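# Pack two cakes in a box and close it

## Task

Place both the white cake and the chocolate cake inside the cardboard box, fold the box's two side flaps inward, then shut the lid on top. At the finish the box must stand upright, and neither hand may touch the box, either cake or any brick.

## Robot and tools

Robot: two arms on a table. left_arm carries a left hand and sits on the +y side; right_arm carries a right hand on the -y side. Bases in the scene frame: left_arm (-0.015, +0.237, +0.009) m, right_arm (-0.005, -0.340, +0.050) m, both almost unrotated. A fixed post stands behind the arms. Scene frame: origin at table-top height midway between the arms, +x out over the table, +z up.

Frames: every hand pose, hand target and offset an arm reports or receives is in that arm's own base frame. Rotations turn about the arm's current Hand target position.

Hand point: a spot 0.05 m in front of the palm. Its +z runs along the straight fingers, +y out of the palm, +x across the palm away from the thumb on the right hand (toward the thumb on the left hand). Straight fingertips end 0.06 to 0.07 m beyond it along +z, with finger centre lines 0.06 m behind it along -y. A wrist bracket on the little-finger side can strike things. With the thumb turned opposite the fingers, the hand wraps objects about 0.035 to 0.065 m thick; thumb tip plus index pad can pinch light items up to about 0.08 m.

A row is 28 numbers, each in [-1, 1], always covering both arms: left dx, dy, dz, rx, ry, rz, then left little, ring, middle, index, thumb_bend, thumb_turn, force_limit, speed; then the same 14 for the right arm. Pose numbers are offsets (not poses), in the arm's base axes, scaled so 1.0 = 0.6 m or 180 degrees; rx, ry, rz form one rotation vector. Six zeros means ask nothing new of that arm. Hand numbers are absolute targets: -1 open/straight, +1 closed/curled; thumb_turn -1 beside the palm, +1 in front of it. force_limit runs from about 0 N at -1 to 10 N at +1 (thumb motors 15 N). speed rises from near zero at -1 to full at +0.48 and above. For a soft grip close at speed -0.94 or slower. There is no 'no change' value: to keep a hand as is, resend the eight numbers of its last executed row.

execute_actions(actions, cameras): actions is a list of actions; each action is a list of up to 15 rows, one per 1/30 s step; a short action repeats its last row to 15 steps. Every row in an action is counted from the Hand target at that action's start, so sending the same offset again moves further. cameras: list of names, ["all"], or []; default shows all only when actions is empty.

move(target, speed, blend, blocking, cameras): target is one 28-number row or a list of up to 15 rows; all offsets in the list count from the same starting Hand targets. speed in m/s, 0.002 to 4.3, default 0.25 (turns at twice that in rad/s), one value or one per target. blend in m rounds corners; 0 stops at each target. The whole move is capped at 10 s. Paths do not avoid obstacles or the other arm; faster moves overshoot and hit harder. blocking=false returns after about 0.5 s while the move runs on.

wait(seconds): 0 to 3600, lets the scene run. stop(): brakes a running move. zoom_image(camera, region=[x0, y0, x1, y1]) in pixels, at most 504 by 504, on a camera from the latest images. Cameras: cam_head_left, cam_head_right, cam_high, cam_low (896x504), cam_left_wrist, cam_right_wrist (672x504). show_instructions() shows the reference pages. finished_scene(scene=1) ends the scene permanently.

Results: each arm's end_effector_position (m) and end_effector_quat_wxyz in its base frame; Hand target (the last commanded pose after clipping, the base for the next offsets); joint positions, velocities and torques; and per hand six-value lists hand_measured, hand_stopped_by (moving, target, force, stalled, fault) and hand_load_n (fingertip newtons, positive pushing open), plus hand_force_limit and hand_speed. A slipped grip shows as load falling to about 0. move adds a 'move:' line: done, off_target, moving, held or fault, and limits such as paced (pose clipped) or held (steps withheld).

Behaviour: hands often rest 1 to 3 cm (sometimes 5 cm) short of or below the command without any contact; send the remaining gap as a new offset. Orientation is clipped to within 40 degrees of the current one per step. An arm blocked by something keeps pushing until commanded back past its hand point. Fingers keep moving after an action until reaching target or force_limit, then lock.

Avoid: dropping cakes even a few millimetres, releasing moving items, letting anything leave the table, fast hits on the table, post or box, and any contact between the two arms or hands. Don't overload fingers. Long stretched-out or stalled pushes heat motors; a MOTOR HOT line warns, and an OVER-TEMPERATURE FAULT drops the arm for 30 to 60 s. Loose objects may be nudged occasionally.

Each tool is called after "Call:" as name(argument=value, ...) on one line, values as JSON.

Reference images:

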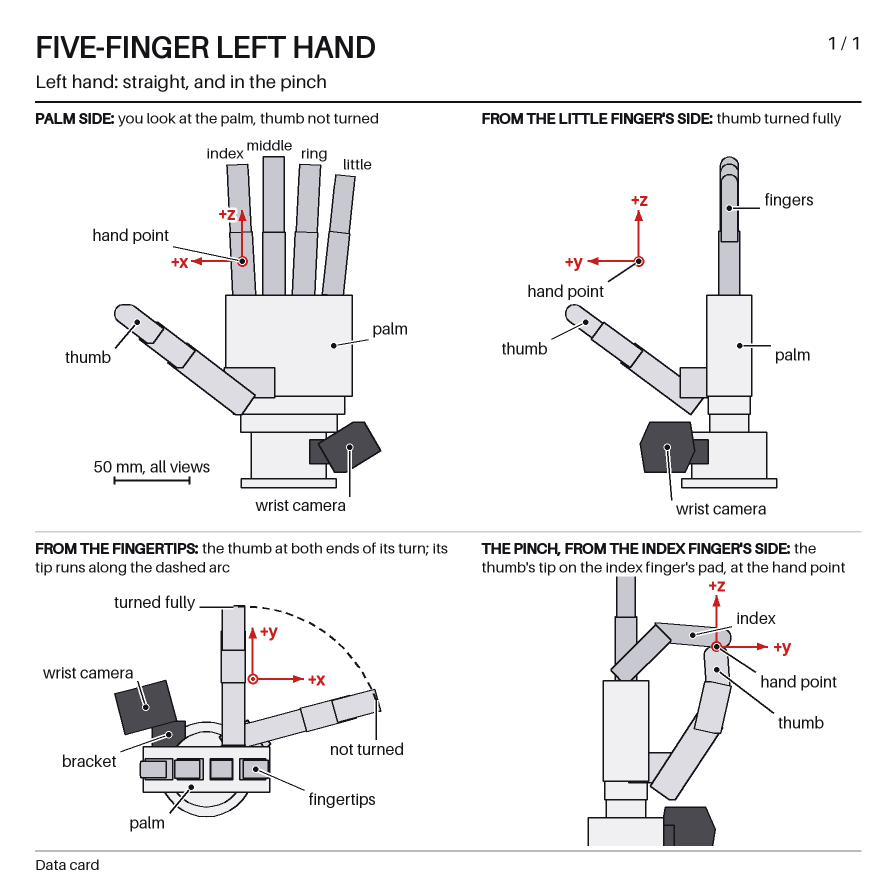

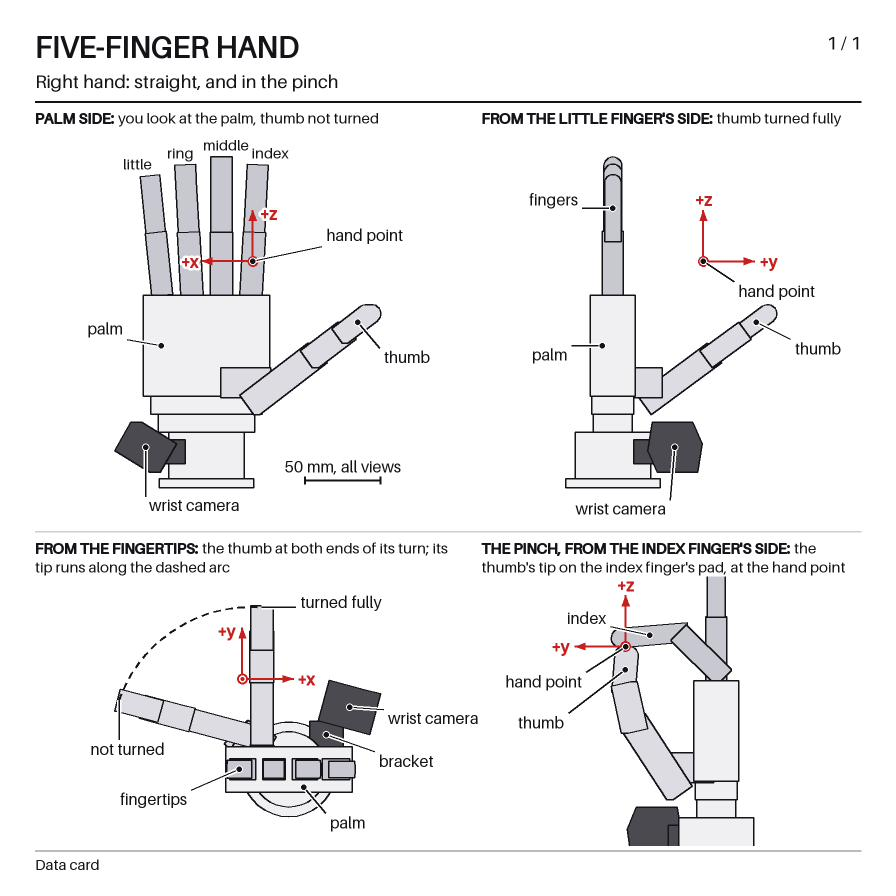

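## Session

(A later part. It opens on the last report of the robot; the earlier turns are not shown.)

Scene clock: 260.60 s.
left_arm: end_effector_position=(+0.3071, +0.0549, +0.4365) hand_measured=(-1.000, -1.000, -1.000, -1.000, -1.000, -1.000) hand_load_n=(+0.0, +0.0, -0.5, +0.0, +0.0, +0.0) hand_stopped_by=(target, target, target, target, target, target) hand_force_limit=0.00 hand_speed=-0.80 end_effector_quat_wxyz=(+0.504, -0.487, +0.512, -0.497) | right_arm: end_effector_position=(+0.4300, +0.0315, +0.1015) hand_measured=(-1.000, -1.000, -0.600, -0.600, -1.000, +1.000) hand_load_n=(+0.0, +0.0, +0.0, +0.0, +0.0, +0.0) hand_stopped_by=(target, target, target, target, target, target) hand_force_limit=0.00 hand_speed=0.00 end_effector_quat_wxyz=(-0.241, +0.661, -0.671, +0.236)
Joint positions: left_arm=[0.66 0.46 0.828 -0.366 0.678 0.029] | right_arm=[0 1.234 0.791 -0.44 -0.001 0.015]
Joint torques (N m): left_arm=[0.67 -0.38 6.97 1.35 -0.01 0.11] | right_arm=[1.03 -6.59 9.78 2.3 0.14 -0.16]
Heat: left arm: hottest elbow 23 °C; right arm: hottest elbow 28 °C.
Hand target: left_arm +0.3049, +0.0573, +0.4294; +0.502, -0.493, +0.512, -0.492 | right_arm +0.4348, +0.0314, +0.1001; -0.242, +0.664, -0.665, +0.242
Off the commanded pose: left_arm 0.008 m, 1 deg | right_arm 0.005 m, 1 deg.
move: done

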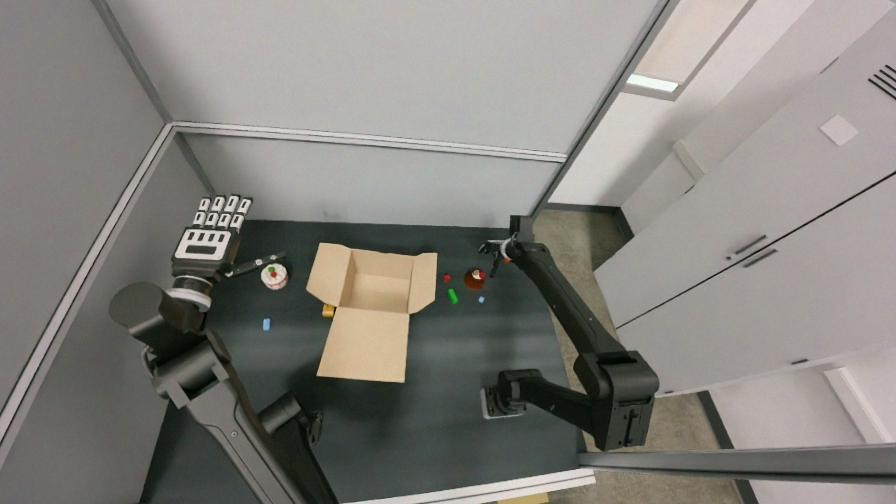

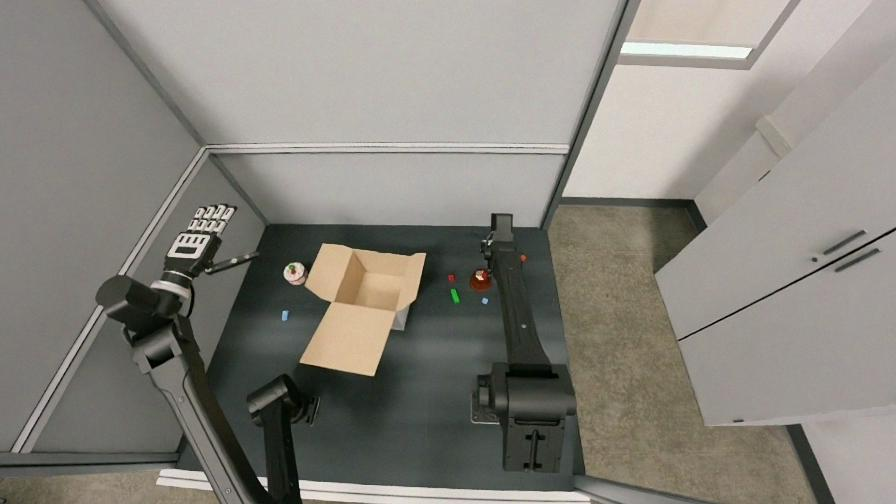

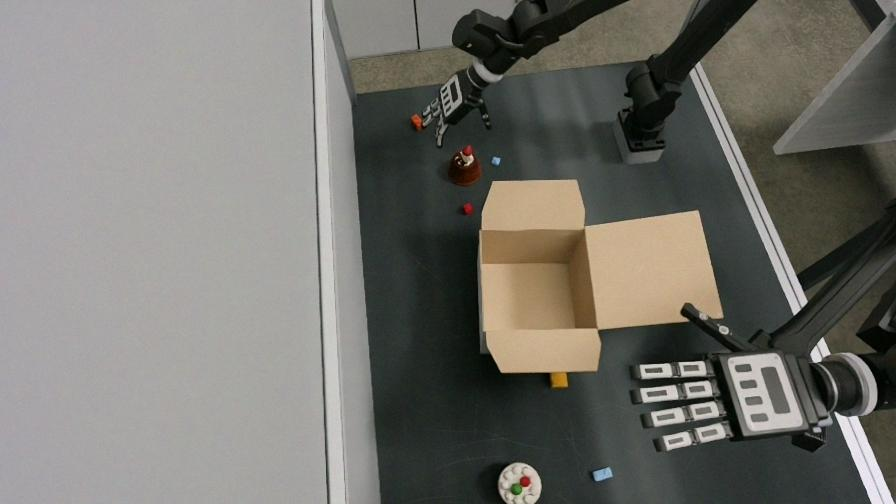

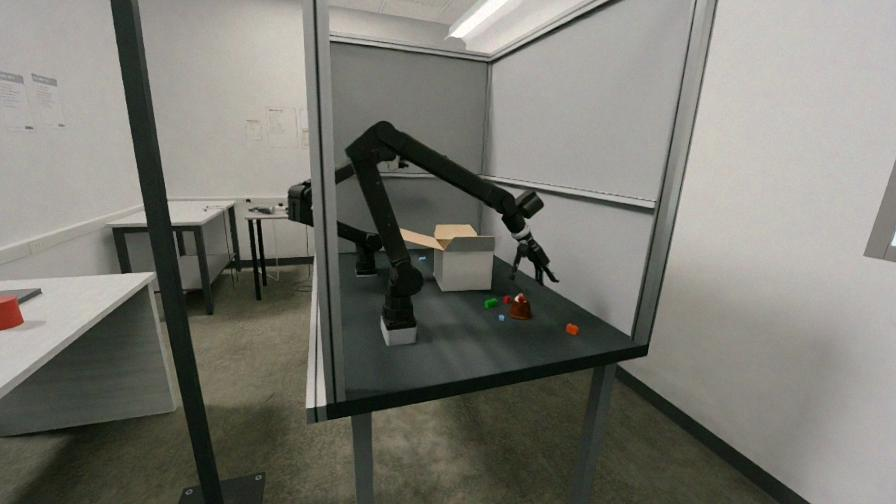

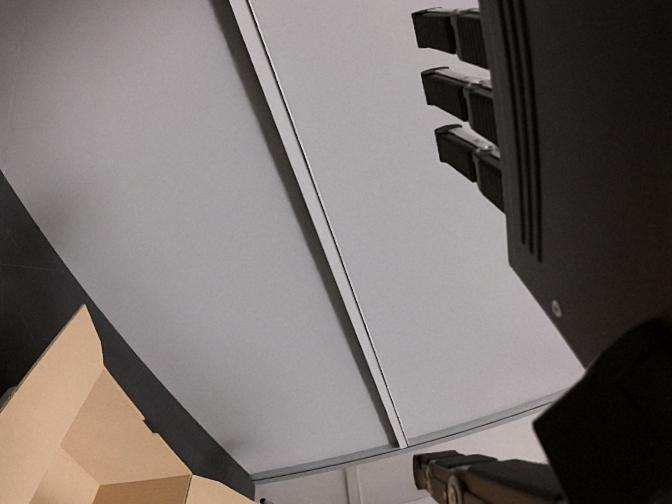

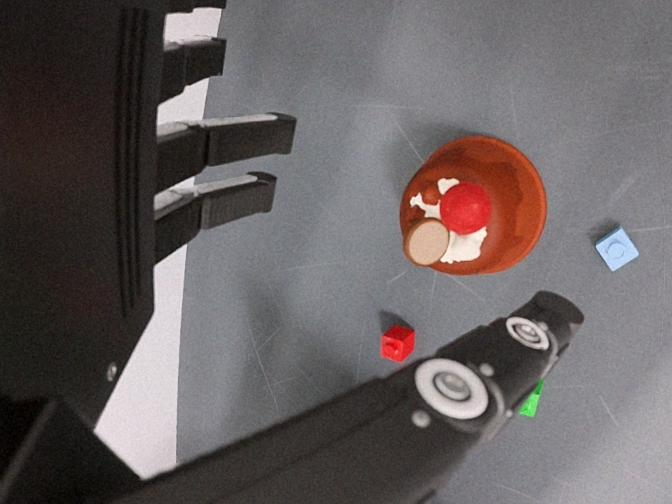

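Call:
move(target=[0,0,0,0,0,0,-1,-1,-1,-1,-1,-1,0,-0.8, -0.008,0.01,-0.1,0,0,0,-1,-1,-0.6,-0.6,-1,1,0,0], cameras=["all"], speed=0.15)

Call:
zoom_image(camera="cam_head_left", region=[430, 180, 590, 300])

Call:
zoom_image(camera="cam_high", region=[380, 40, 540, 220])

Call:
zoom_image(camera="cam_low", region=[470, 220, 600, 340])

Scene clock: 310.53 s.
left_arm: end_effector_position=(+0.3071, +0.0549, +0.4365) hand_measured=(-1.000, -1.000, -1.000, -1.000, -1.000, -1.000) hand_load_n=(+0.0, +0.0, -0.5, +0.0, +0.0, +0.0) hand_stopped_by=(target, target, target, target, target, target) hand_force_limit=0.00 hand_speed=-0.80 end_effector_quat_wxyz=(+0.504, -0.487, +0.512, -0.497) | right_arm: end_effector_position=(+0.4255, +0.0353, +0.0415) hand_measured=(-1.000, -1.000, -0.600, -0.600, -1.000, +1.000) hand_load_n=(+0.0, +0.0, +0.0, +0.0, +0.0, +0.0) hand_stopped_by=(target, target, target, target, target, target) hand_force_limit=0.00 hand_speed=0.00 end_effector_quat_wxyz=(-0.239, +0.664, -0.667, +0.238)
Joint positions: left_arm=[0.66 0.46 0.828 -0.366 0.678 0.029] | right_arm=[0.014 1.323 0.685 -0.245 0.009 0.015]
Joint torques (N m): left_arm=[0.62 -0.85 6.98 1.26 0.04 0.13] | right_arm=[1.32 -6.65 8.92 2.33 0.14 -0.02]
Heat: left arm: hottest elbow 23 °C; right arm: hottest elbow 27 °C.
Hand target: left_arm +0.3049, +0.0573, +0.4294; +0.502, -0.493, +0.512, -0.492 | right_arm +0.4300, +0.0374, +0.0401; -0.242, +0.664, -0.665, +0.242
Off the commanded pose: left_arm 0.008 m, 1 deg | right_arm 0.005 m, 1 deg.
move: done

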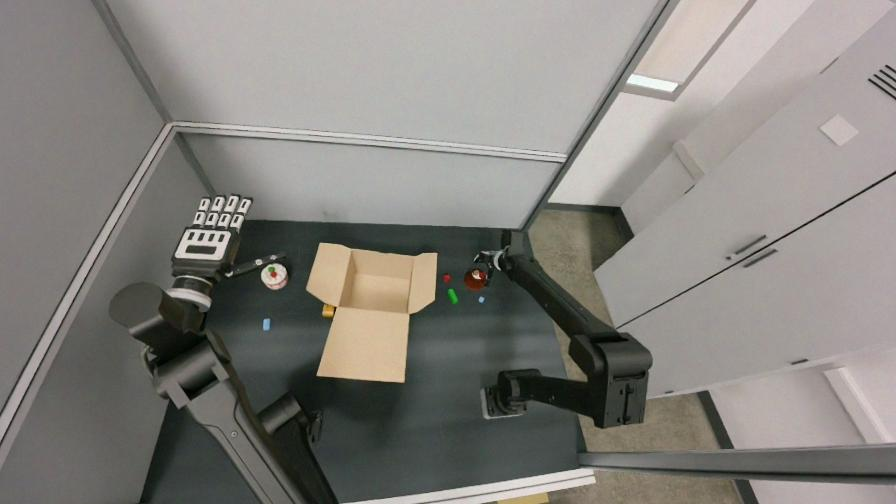

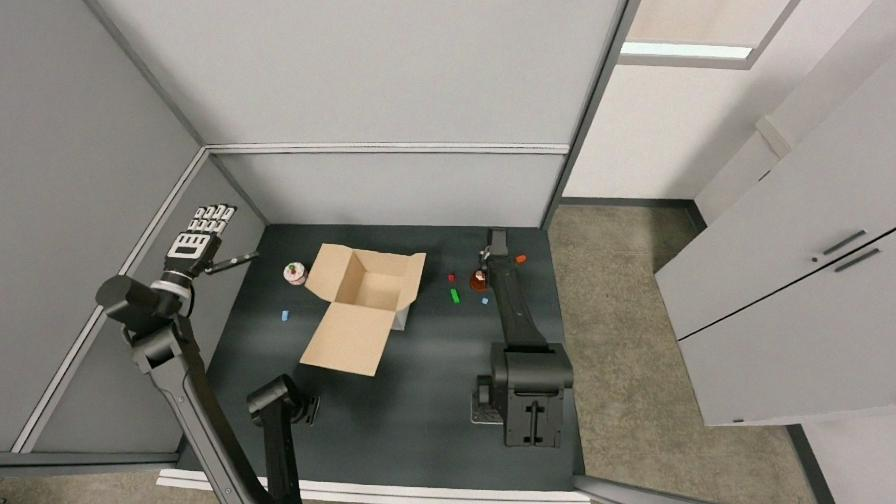

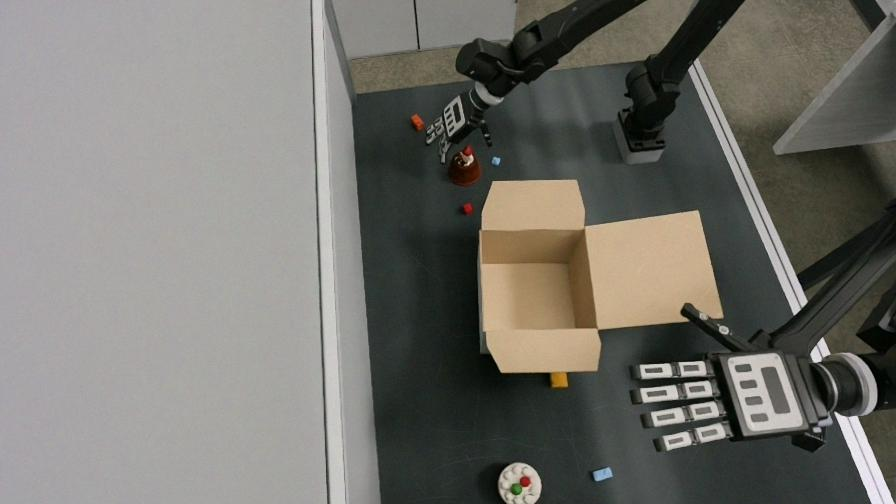

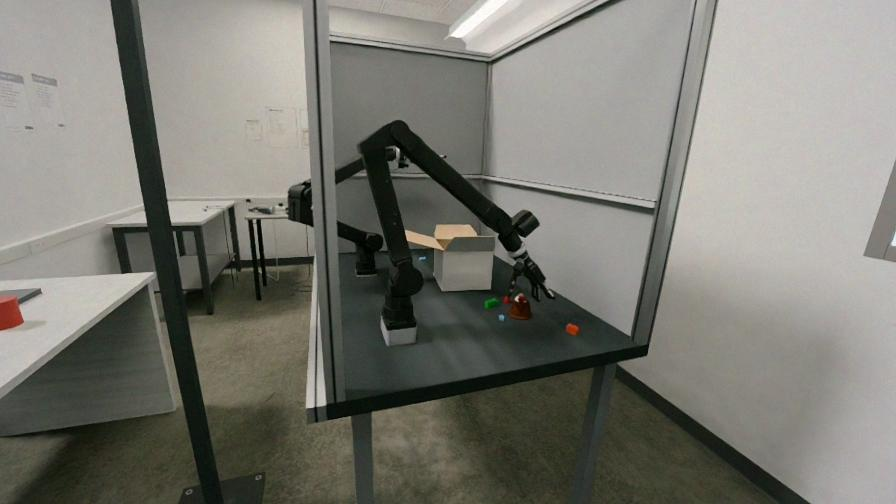

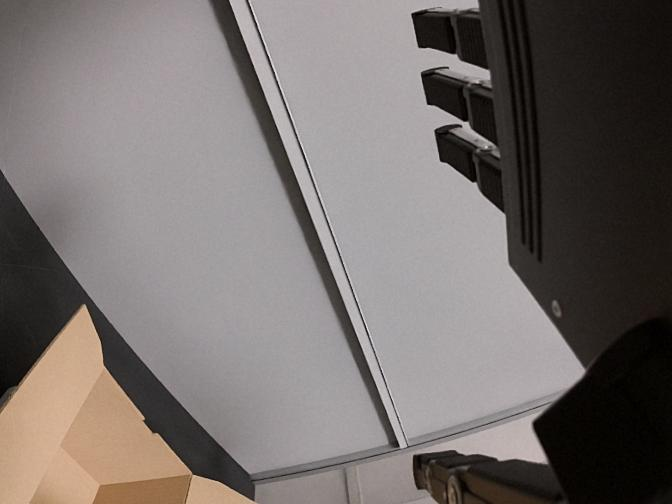

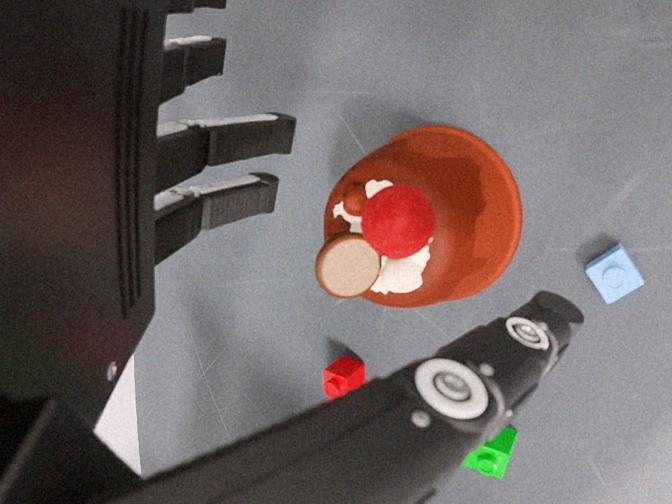

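Scaled by 3.150.

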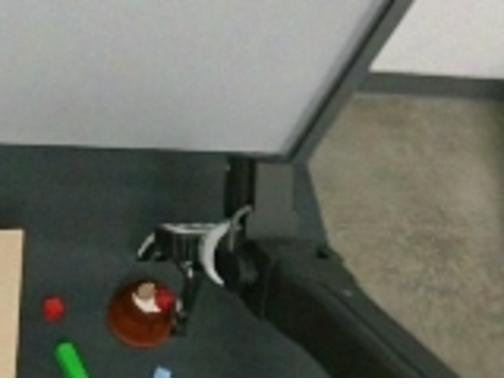

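Scaled by 2.800.

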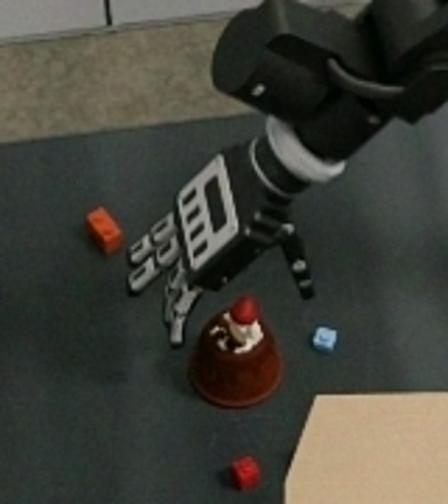

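Scaled by 3.877.

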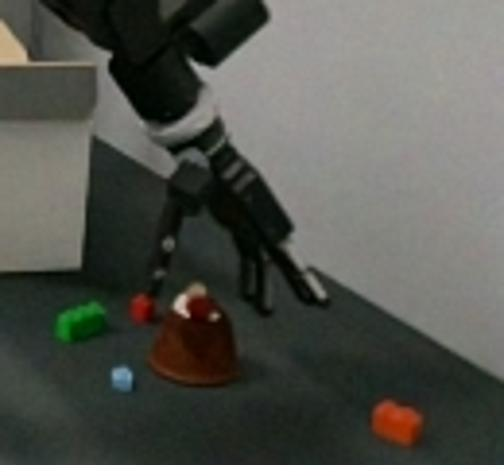

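Call:
move(target=[0,0,0,0,0,0,-1,-1,-1,-1,-1,-1,0,-0.8, -0.004,0.004,-0.06,0,0,0,-1,-1,-0.6,-0.6,-1,1,0,0], cameras=["cam_high","cam_low","cam_right_wrist","cam_head_left"], speed=0.08)

Call:
zoom_image(camera="cam_high", region=[400, 80, 540, 220])

Call:
zoom_image(camera="cam_low", region=[470, 220, 600, 340])

Call:
zoom_image(camera="cam_head_left", region=[430, 210, 550, 310])

Scene clock: 336.60 s.
left_arm: end_effector_position=(+0.3071, +0.0549, +0.4365) hand_measured=(-1.000, -1.000, -1.000, -1.000, -1.000, -1.000) hand_load_n=(+0.0, +0.0, +0.0, +0.0, +0.0, -0.5) hand_stopped_by=(target, target, target, target, target, target) hand_force_limit=0.00 hand_speed=-0.80 end_effector_quat_wxyz=(+0.504, -0.487, +0.512, -0.497) | right_arm: end_effector_position=(+0.4256, +0.0372, +0.0085) hand_measured=(-1.000, -1.000, -0.600, -0.600, -1.000, +1.000) hand_load_n=(+0.0, -0.5, +0.0, +0.0, +0.0, +0.0) hand_stopped_by=(target, target, target, target, target, target) hand_force_limit=0.00 hand_speed=0.00 end_effector_quat_wxyz=(-0.241, +0.665, -0.665, +0.241)
Joint positions: left_arm=[0.66 0.46 0.828 -0.366 0.678 0.029] | right_arm=[0.02 1.394 0.638 -0.119 0.014 0.015]
Joint torques (N m): left_arm=[1.38 0.03 7.25 1.13 -0.01 0.12] | right_arm=[1.44 -6.71 7.9 2.41 0.14 0.03]
Heat: left arm: hottest elbow 23 °C; right arm: hottest elbow 26 °C.
Hand target: left_arm +0.3049, +0.0573, +0.4294; +0.502, -0.493, +0.512, -0.492 | right_arm +0.4274, +0.0398, +0.0039; -0.242, +0.664, -0.665, +0.242
Off the commanded pose: left_arm 0.008 m, 1 deg | right_arm 0.006 m, 0 deg.
move: done
Images, in order (width x height): cam_head_left 896x504, cam_high 896x504, cam_low 896x504, cam_right_wrist 672x504.

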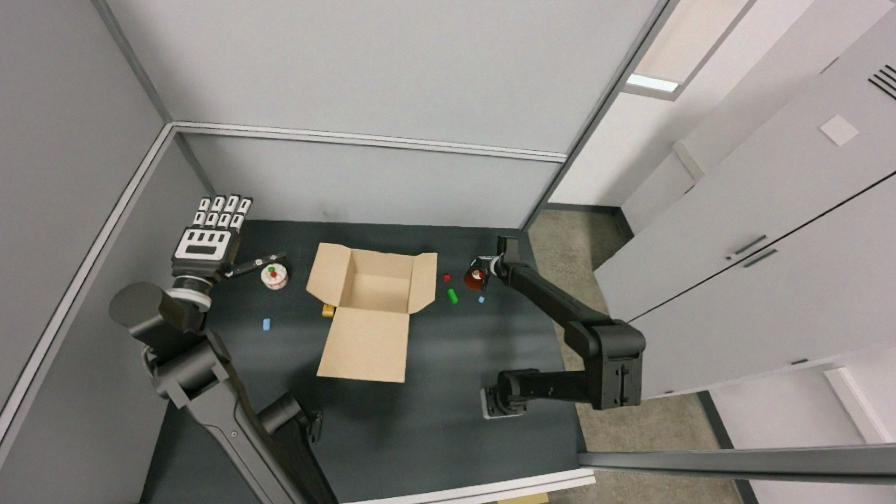

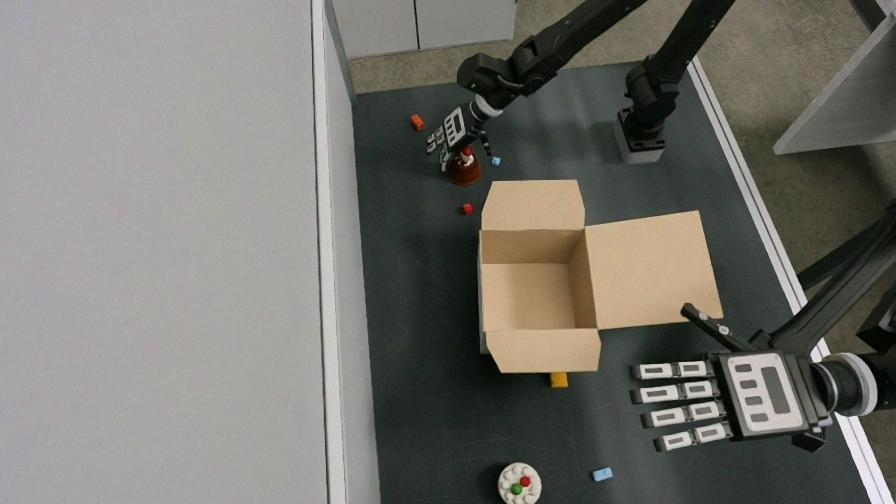

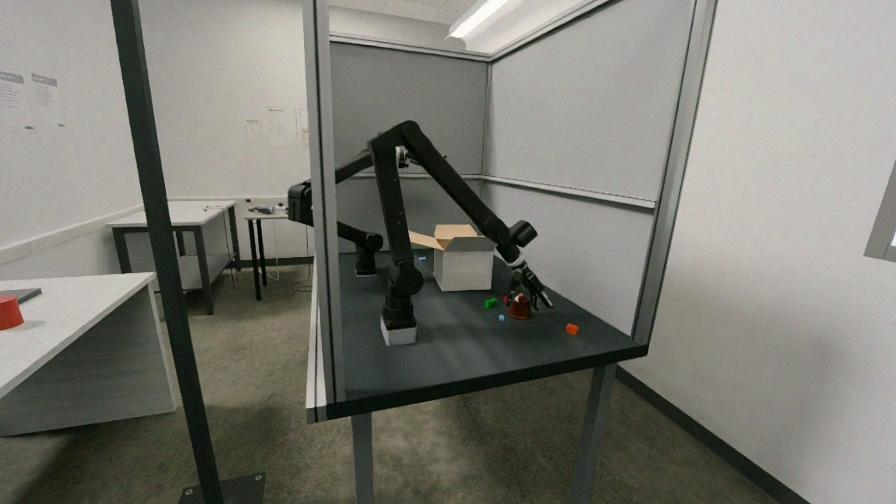

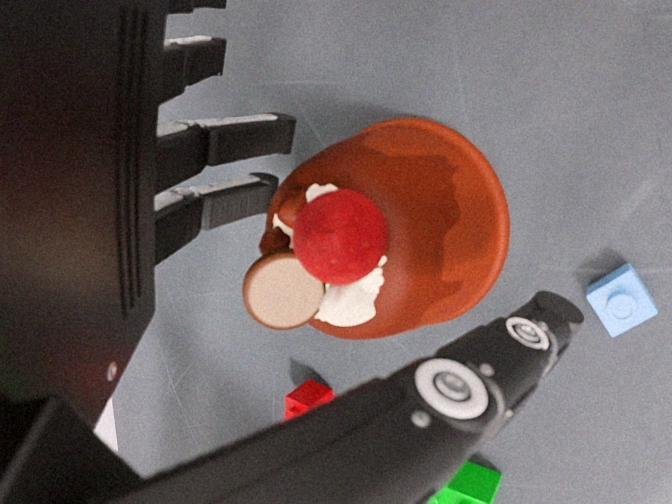

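Scaled by 3.600.

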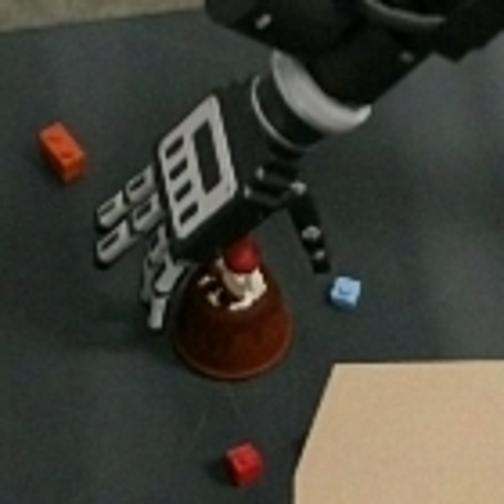

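Scaled by 3.877.

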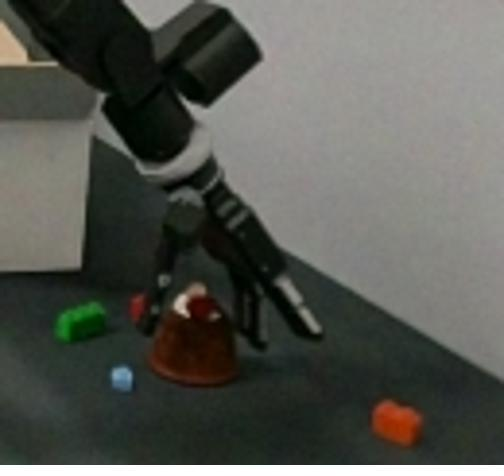

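Scaled by 4.200.

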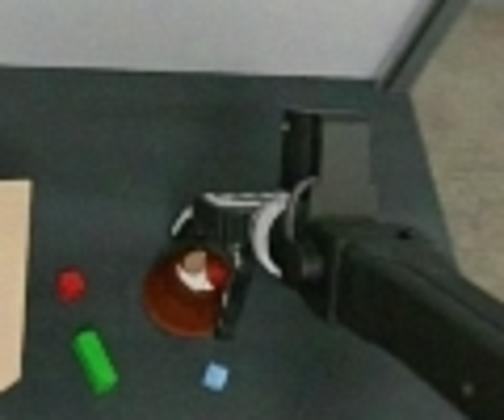

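Call:
move(target=[0,0,0,0,0,0,-1,-1,-1,-1,-1,-1,0,-0.8, 0,0.004,-0.025,0,0,0,-1,-1,-0.6,-0.6,-1,1,0,0], cameras=["cam_high","cam_low","cam_right_wrist"], speed=0.05)

Call:
zoom_image(camera="cam_high", region=[400, 80, 540, 220])

Call:
zoom_image(camera="cam_low", region=[470, 220, 600, 340])

Scene clock: 349.57 s.
left_arm: end_effector_position=(+0.3071, +0.0549, +0.4365) hand_measured=(-1.000, -1.000, -1.000, -1.000, -1.000, -1.000) hand_load_n=(+0.0, +0.0, +0.0, -0.5, +0.0, +0.0) hand_stopped_by=(target, target, target, target, target, target) hand_force_limit=0.00 hand_speed=-0.80 end_effector_quat_wxyz=(+0.504, -0.487, +0.512, -0.497) | right_arm: end_effector_position=(+0.4267, +0.0395, -0.0052) hand_measured=(-1.000, -1.000, -0.600, -0.600, -1.000, +1.000) hand_load_n=(+0.0, +0.0, +0.0, +0.0, +0.0, +0.0) hand_stopped_by=(target, target, target, target, target, target) hand_force_limit=0.00 hand_speed=0.00 end_effector_quat_wxyz=(-0.241, +0.666, -0.663, +0.243)
Joint positions: left_arm=[0.66 0.46 0.828 -0.366 0.678 0.029] | right_arm=[0.028 1.431 0.624 -0.065 0.018 0.015]
Joint torques (N m): left_arm=[0.56 -0.32 7.19 1.22 0.07 0.15] | right_arm=[1.38 -7 7.5 2.36 0.15 0.08]
Heat: left arm: hottest elbow 23 °C; right arm: hottest elbow 26 °C.
Hand target: left_arm +0.3049, +0.0573, +0.4294; +0.502, -0.493, +0.512, -0.492 | right_arm +0.4275, +0.0424, -0.0110; -0.242, +0.665, -0.665, +0.242
Off the commanded pose: left_arm 0.008 m, 1 deg | right_arm 0.007 m, 0 deg.
move: done

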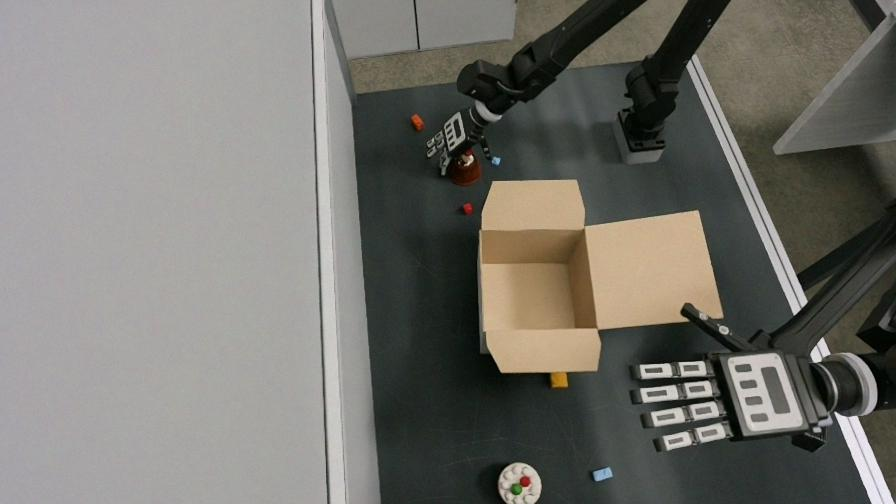

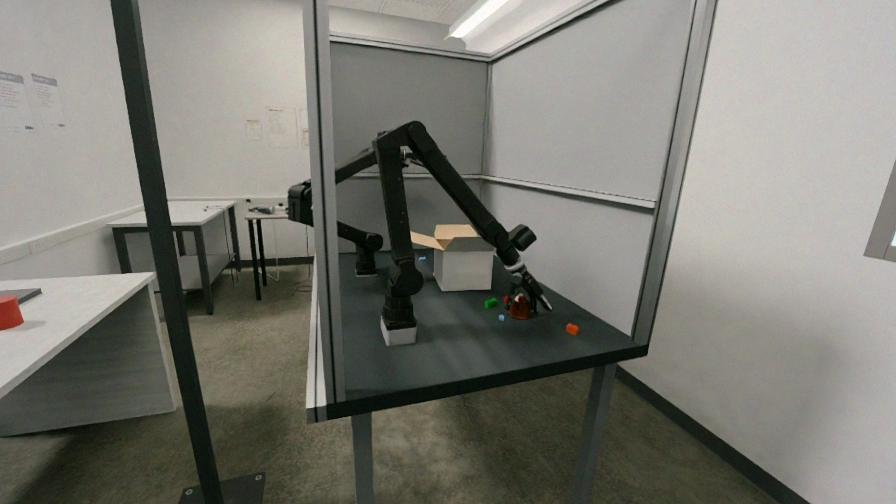

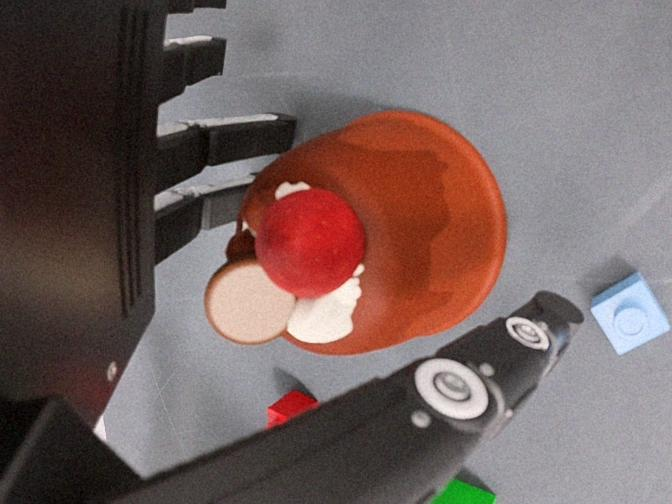

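Scaled by 3.600.

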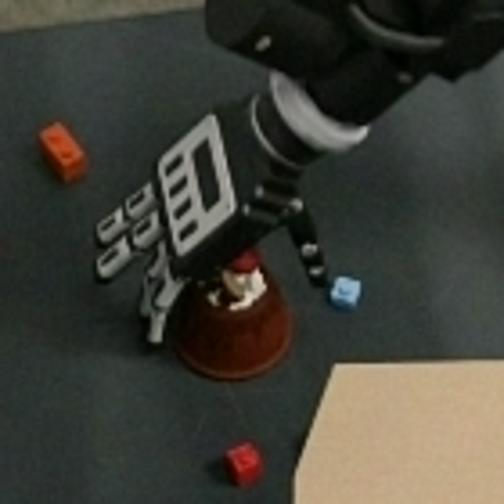

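Scaled by 3.877.

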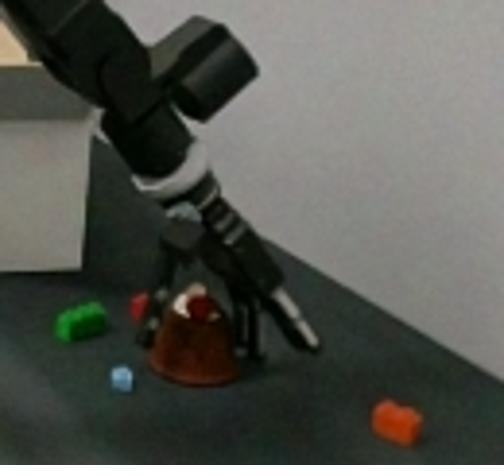

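Call:
move(target=[0,0,0,0,0,0,-1,-1,-1,-1,-1,-1,0,-0.8, 0,0.009,0.012,0,0,0,-1,-1,-0.6,-0.6,-1,1,0,0], cameras=["cam_high","cam_low","cam_right_wrist","cam_head_left"], speed=0.05)

Call:
zoom_image(camera="cam_high", region=[400, 80, 540, 220])

Call:
zoom_image(camera="cam_low", region=[470, 220, 600, 340])

Call:
zoom_image(camera="cam_head_left", region=[430, 210, 550, 310])

Scene clock: 368.27 s.
left_arm: end_effector_position=(+0.3071, +0.0549, +0.4365) hand_measured=(-1.000, -1.000, -1.000, -1.000, -1.000, -1.000) hand_load_n=(+0.0, +0.0, +0.0, +0.0, +0.0, +0.0) hand_stopped_by=(target, target, target, target, target, target) hand_force_limit=0.00 hand_speed=-0.80 end_effector_quat_wxyz=(+0.504, -0.487, +0.512, -0.497) | right_arm: end_effector_position=(+0.4264, +0.0453, -0.0053) hand_measured=(-1.000, -1.000, -0.600, -0.600, -1.000, +1.000) hand_load_n=(+0.0, +0.0, +0.0, +0.0, +0.0, +0.0) hand_stopped_by=(target, target, target, target, target, target) hand_force_limit=0.00 hand_speed=0.00 end_effector_quat_wxyz=(-0.241, +0.668, -0.661, +0.243)
Joint positions: left_arm=[0.66 0.46 0.828 -0.366 0.678 0.029] | right_arm=[0.044 1.431 0.624 -0.065 0.028 0.024]
Joint torques (N m): left_arm=[0.5 0.03 6.84 1.25 0 0.14] | right_arm=[1.55 -8.29 8.05 1.18 0.15 0.11]
Heat: left arm: hottest elbow 23 °C; right arm: hottest elbow 25 °C.
Hand target: left_arm +0.3049, +0.0573, +0.4294; +0.502, -0.493, +0.512, -0.492 | right_arm +0.4275, +0.0477, -0.0038; -0.242, +0.665, -0.665, +0.242
Off the commanded pose: left_arm 0.008 m, 1 deg | right_arm 0.003 m, 1 deg.
move: done
Images, in order (width x height): cam_head_left 896x504, cam_high 896x504, cam_low 896x504, cam_right_wrist 672x504.

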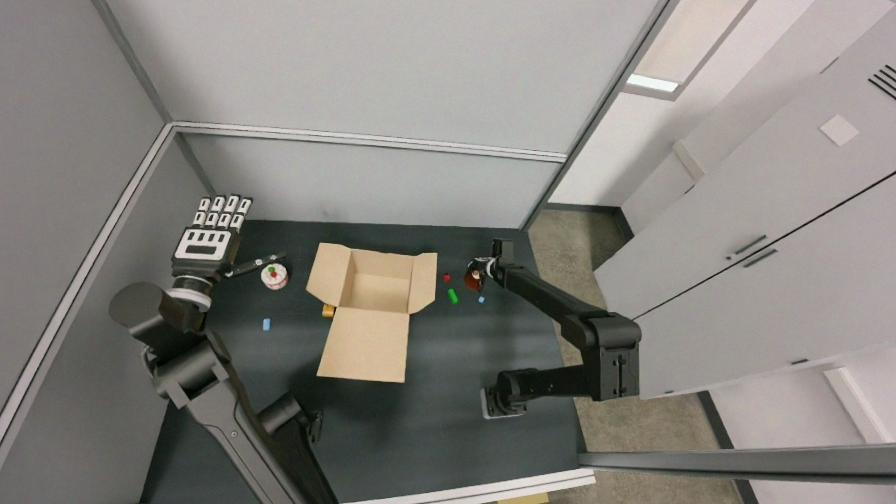

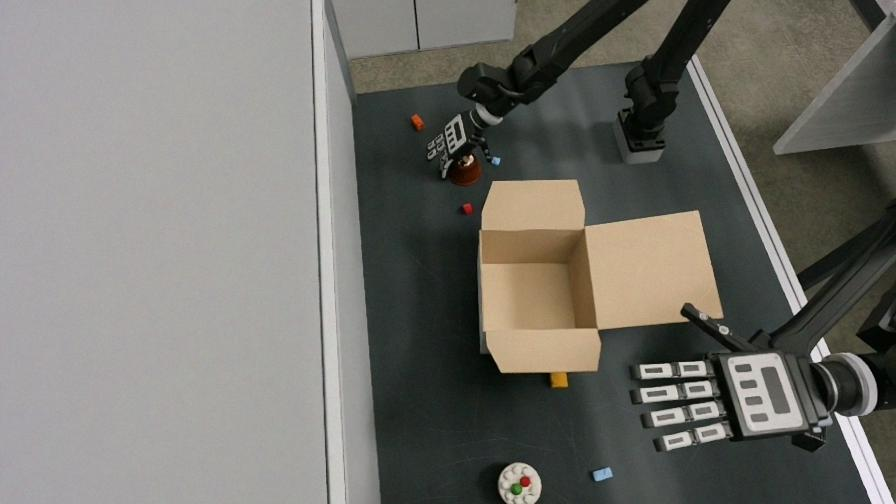

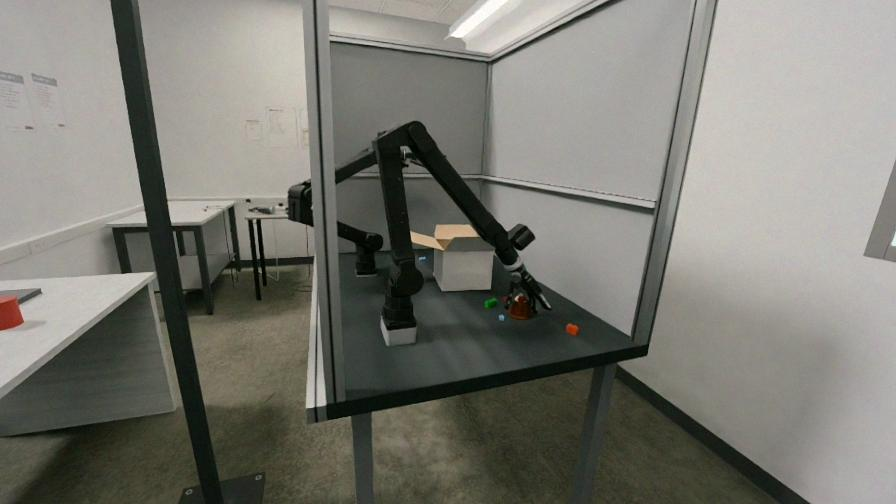

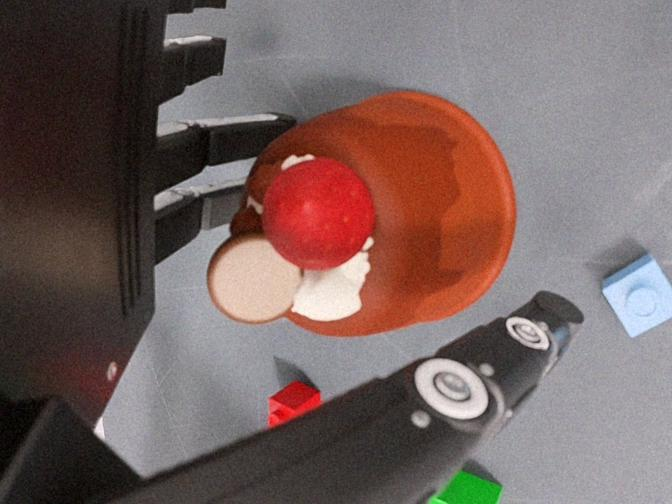

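Scaled by 3.600.

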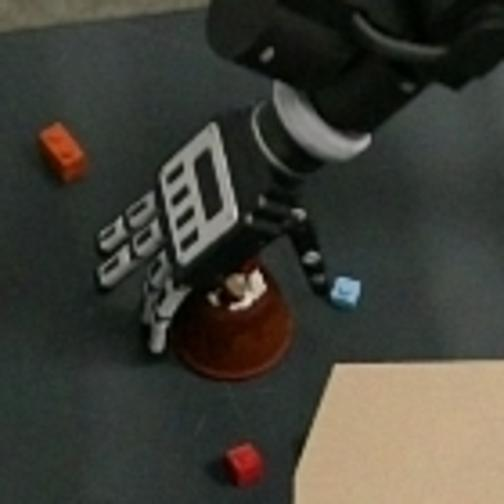

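Scaled by 3.877.

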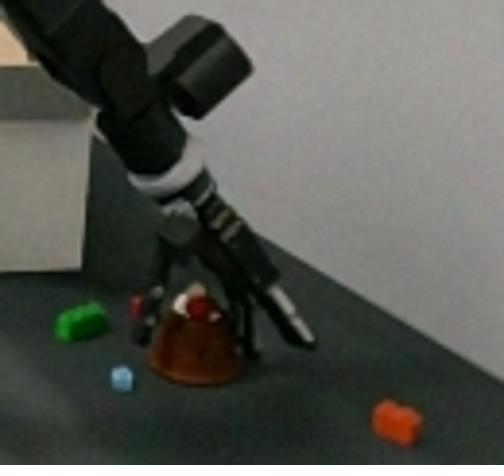

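Scaled by 4.200.

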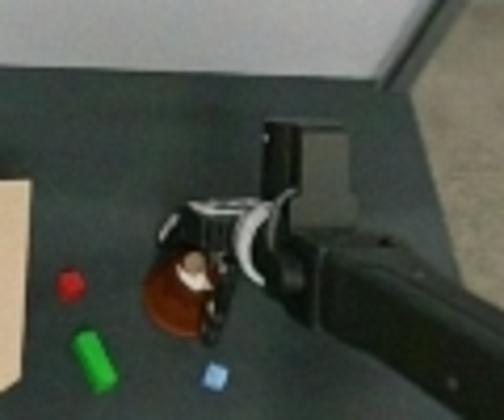

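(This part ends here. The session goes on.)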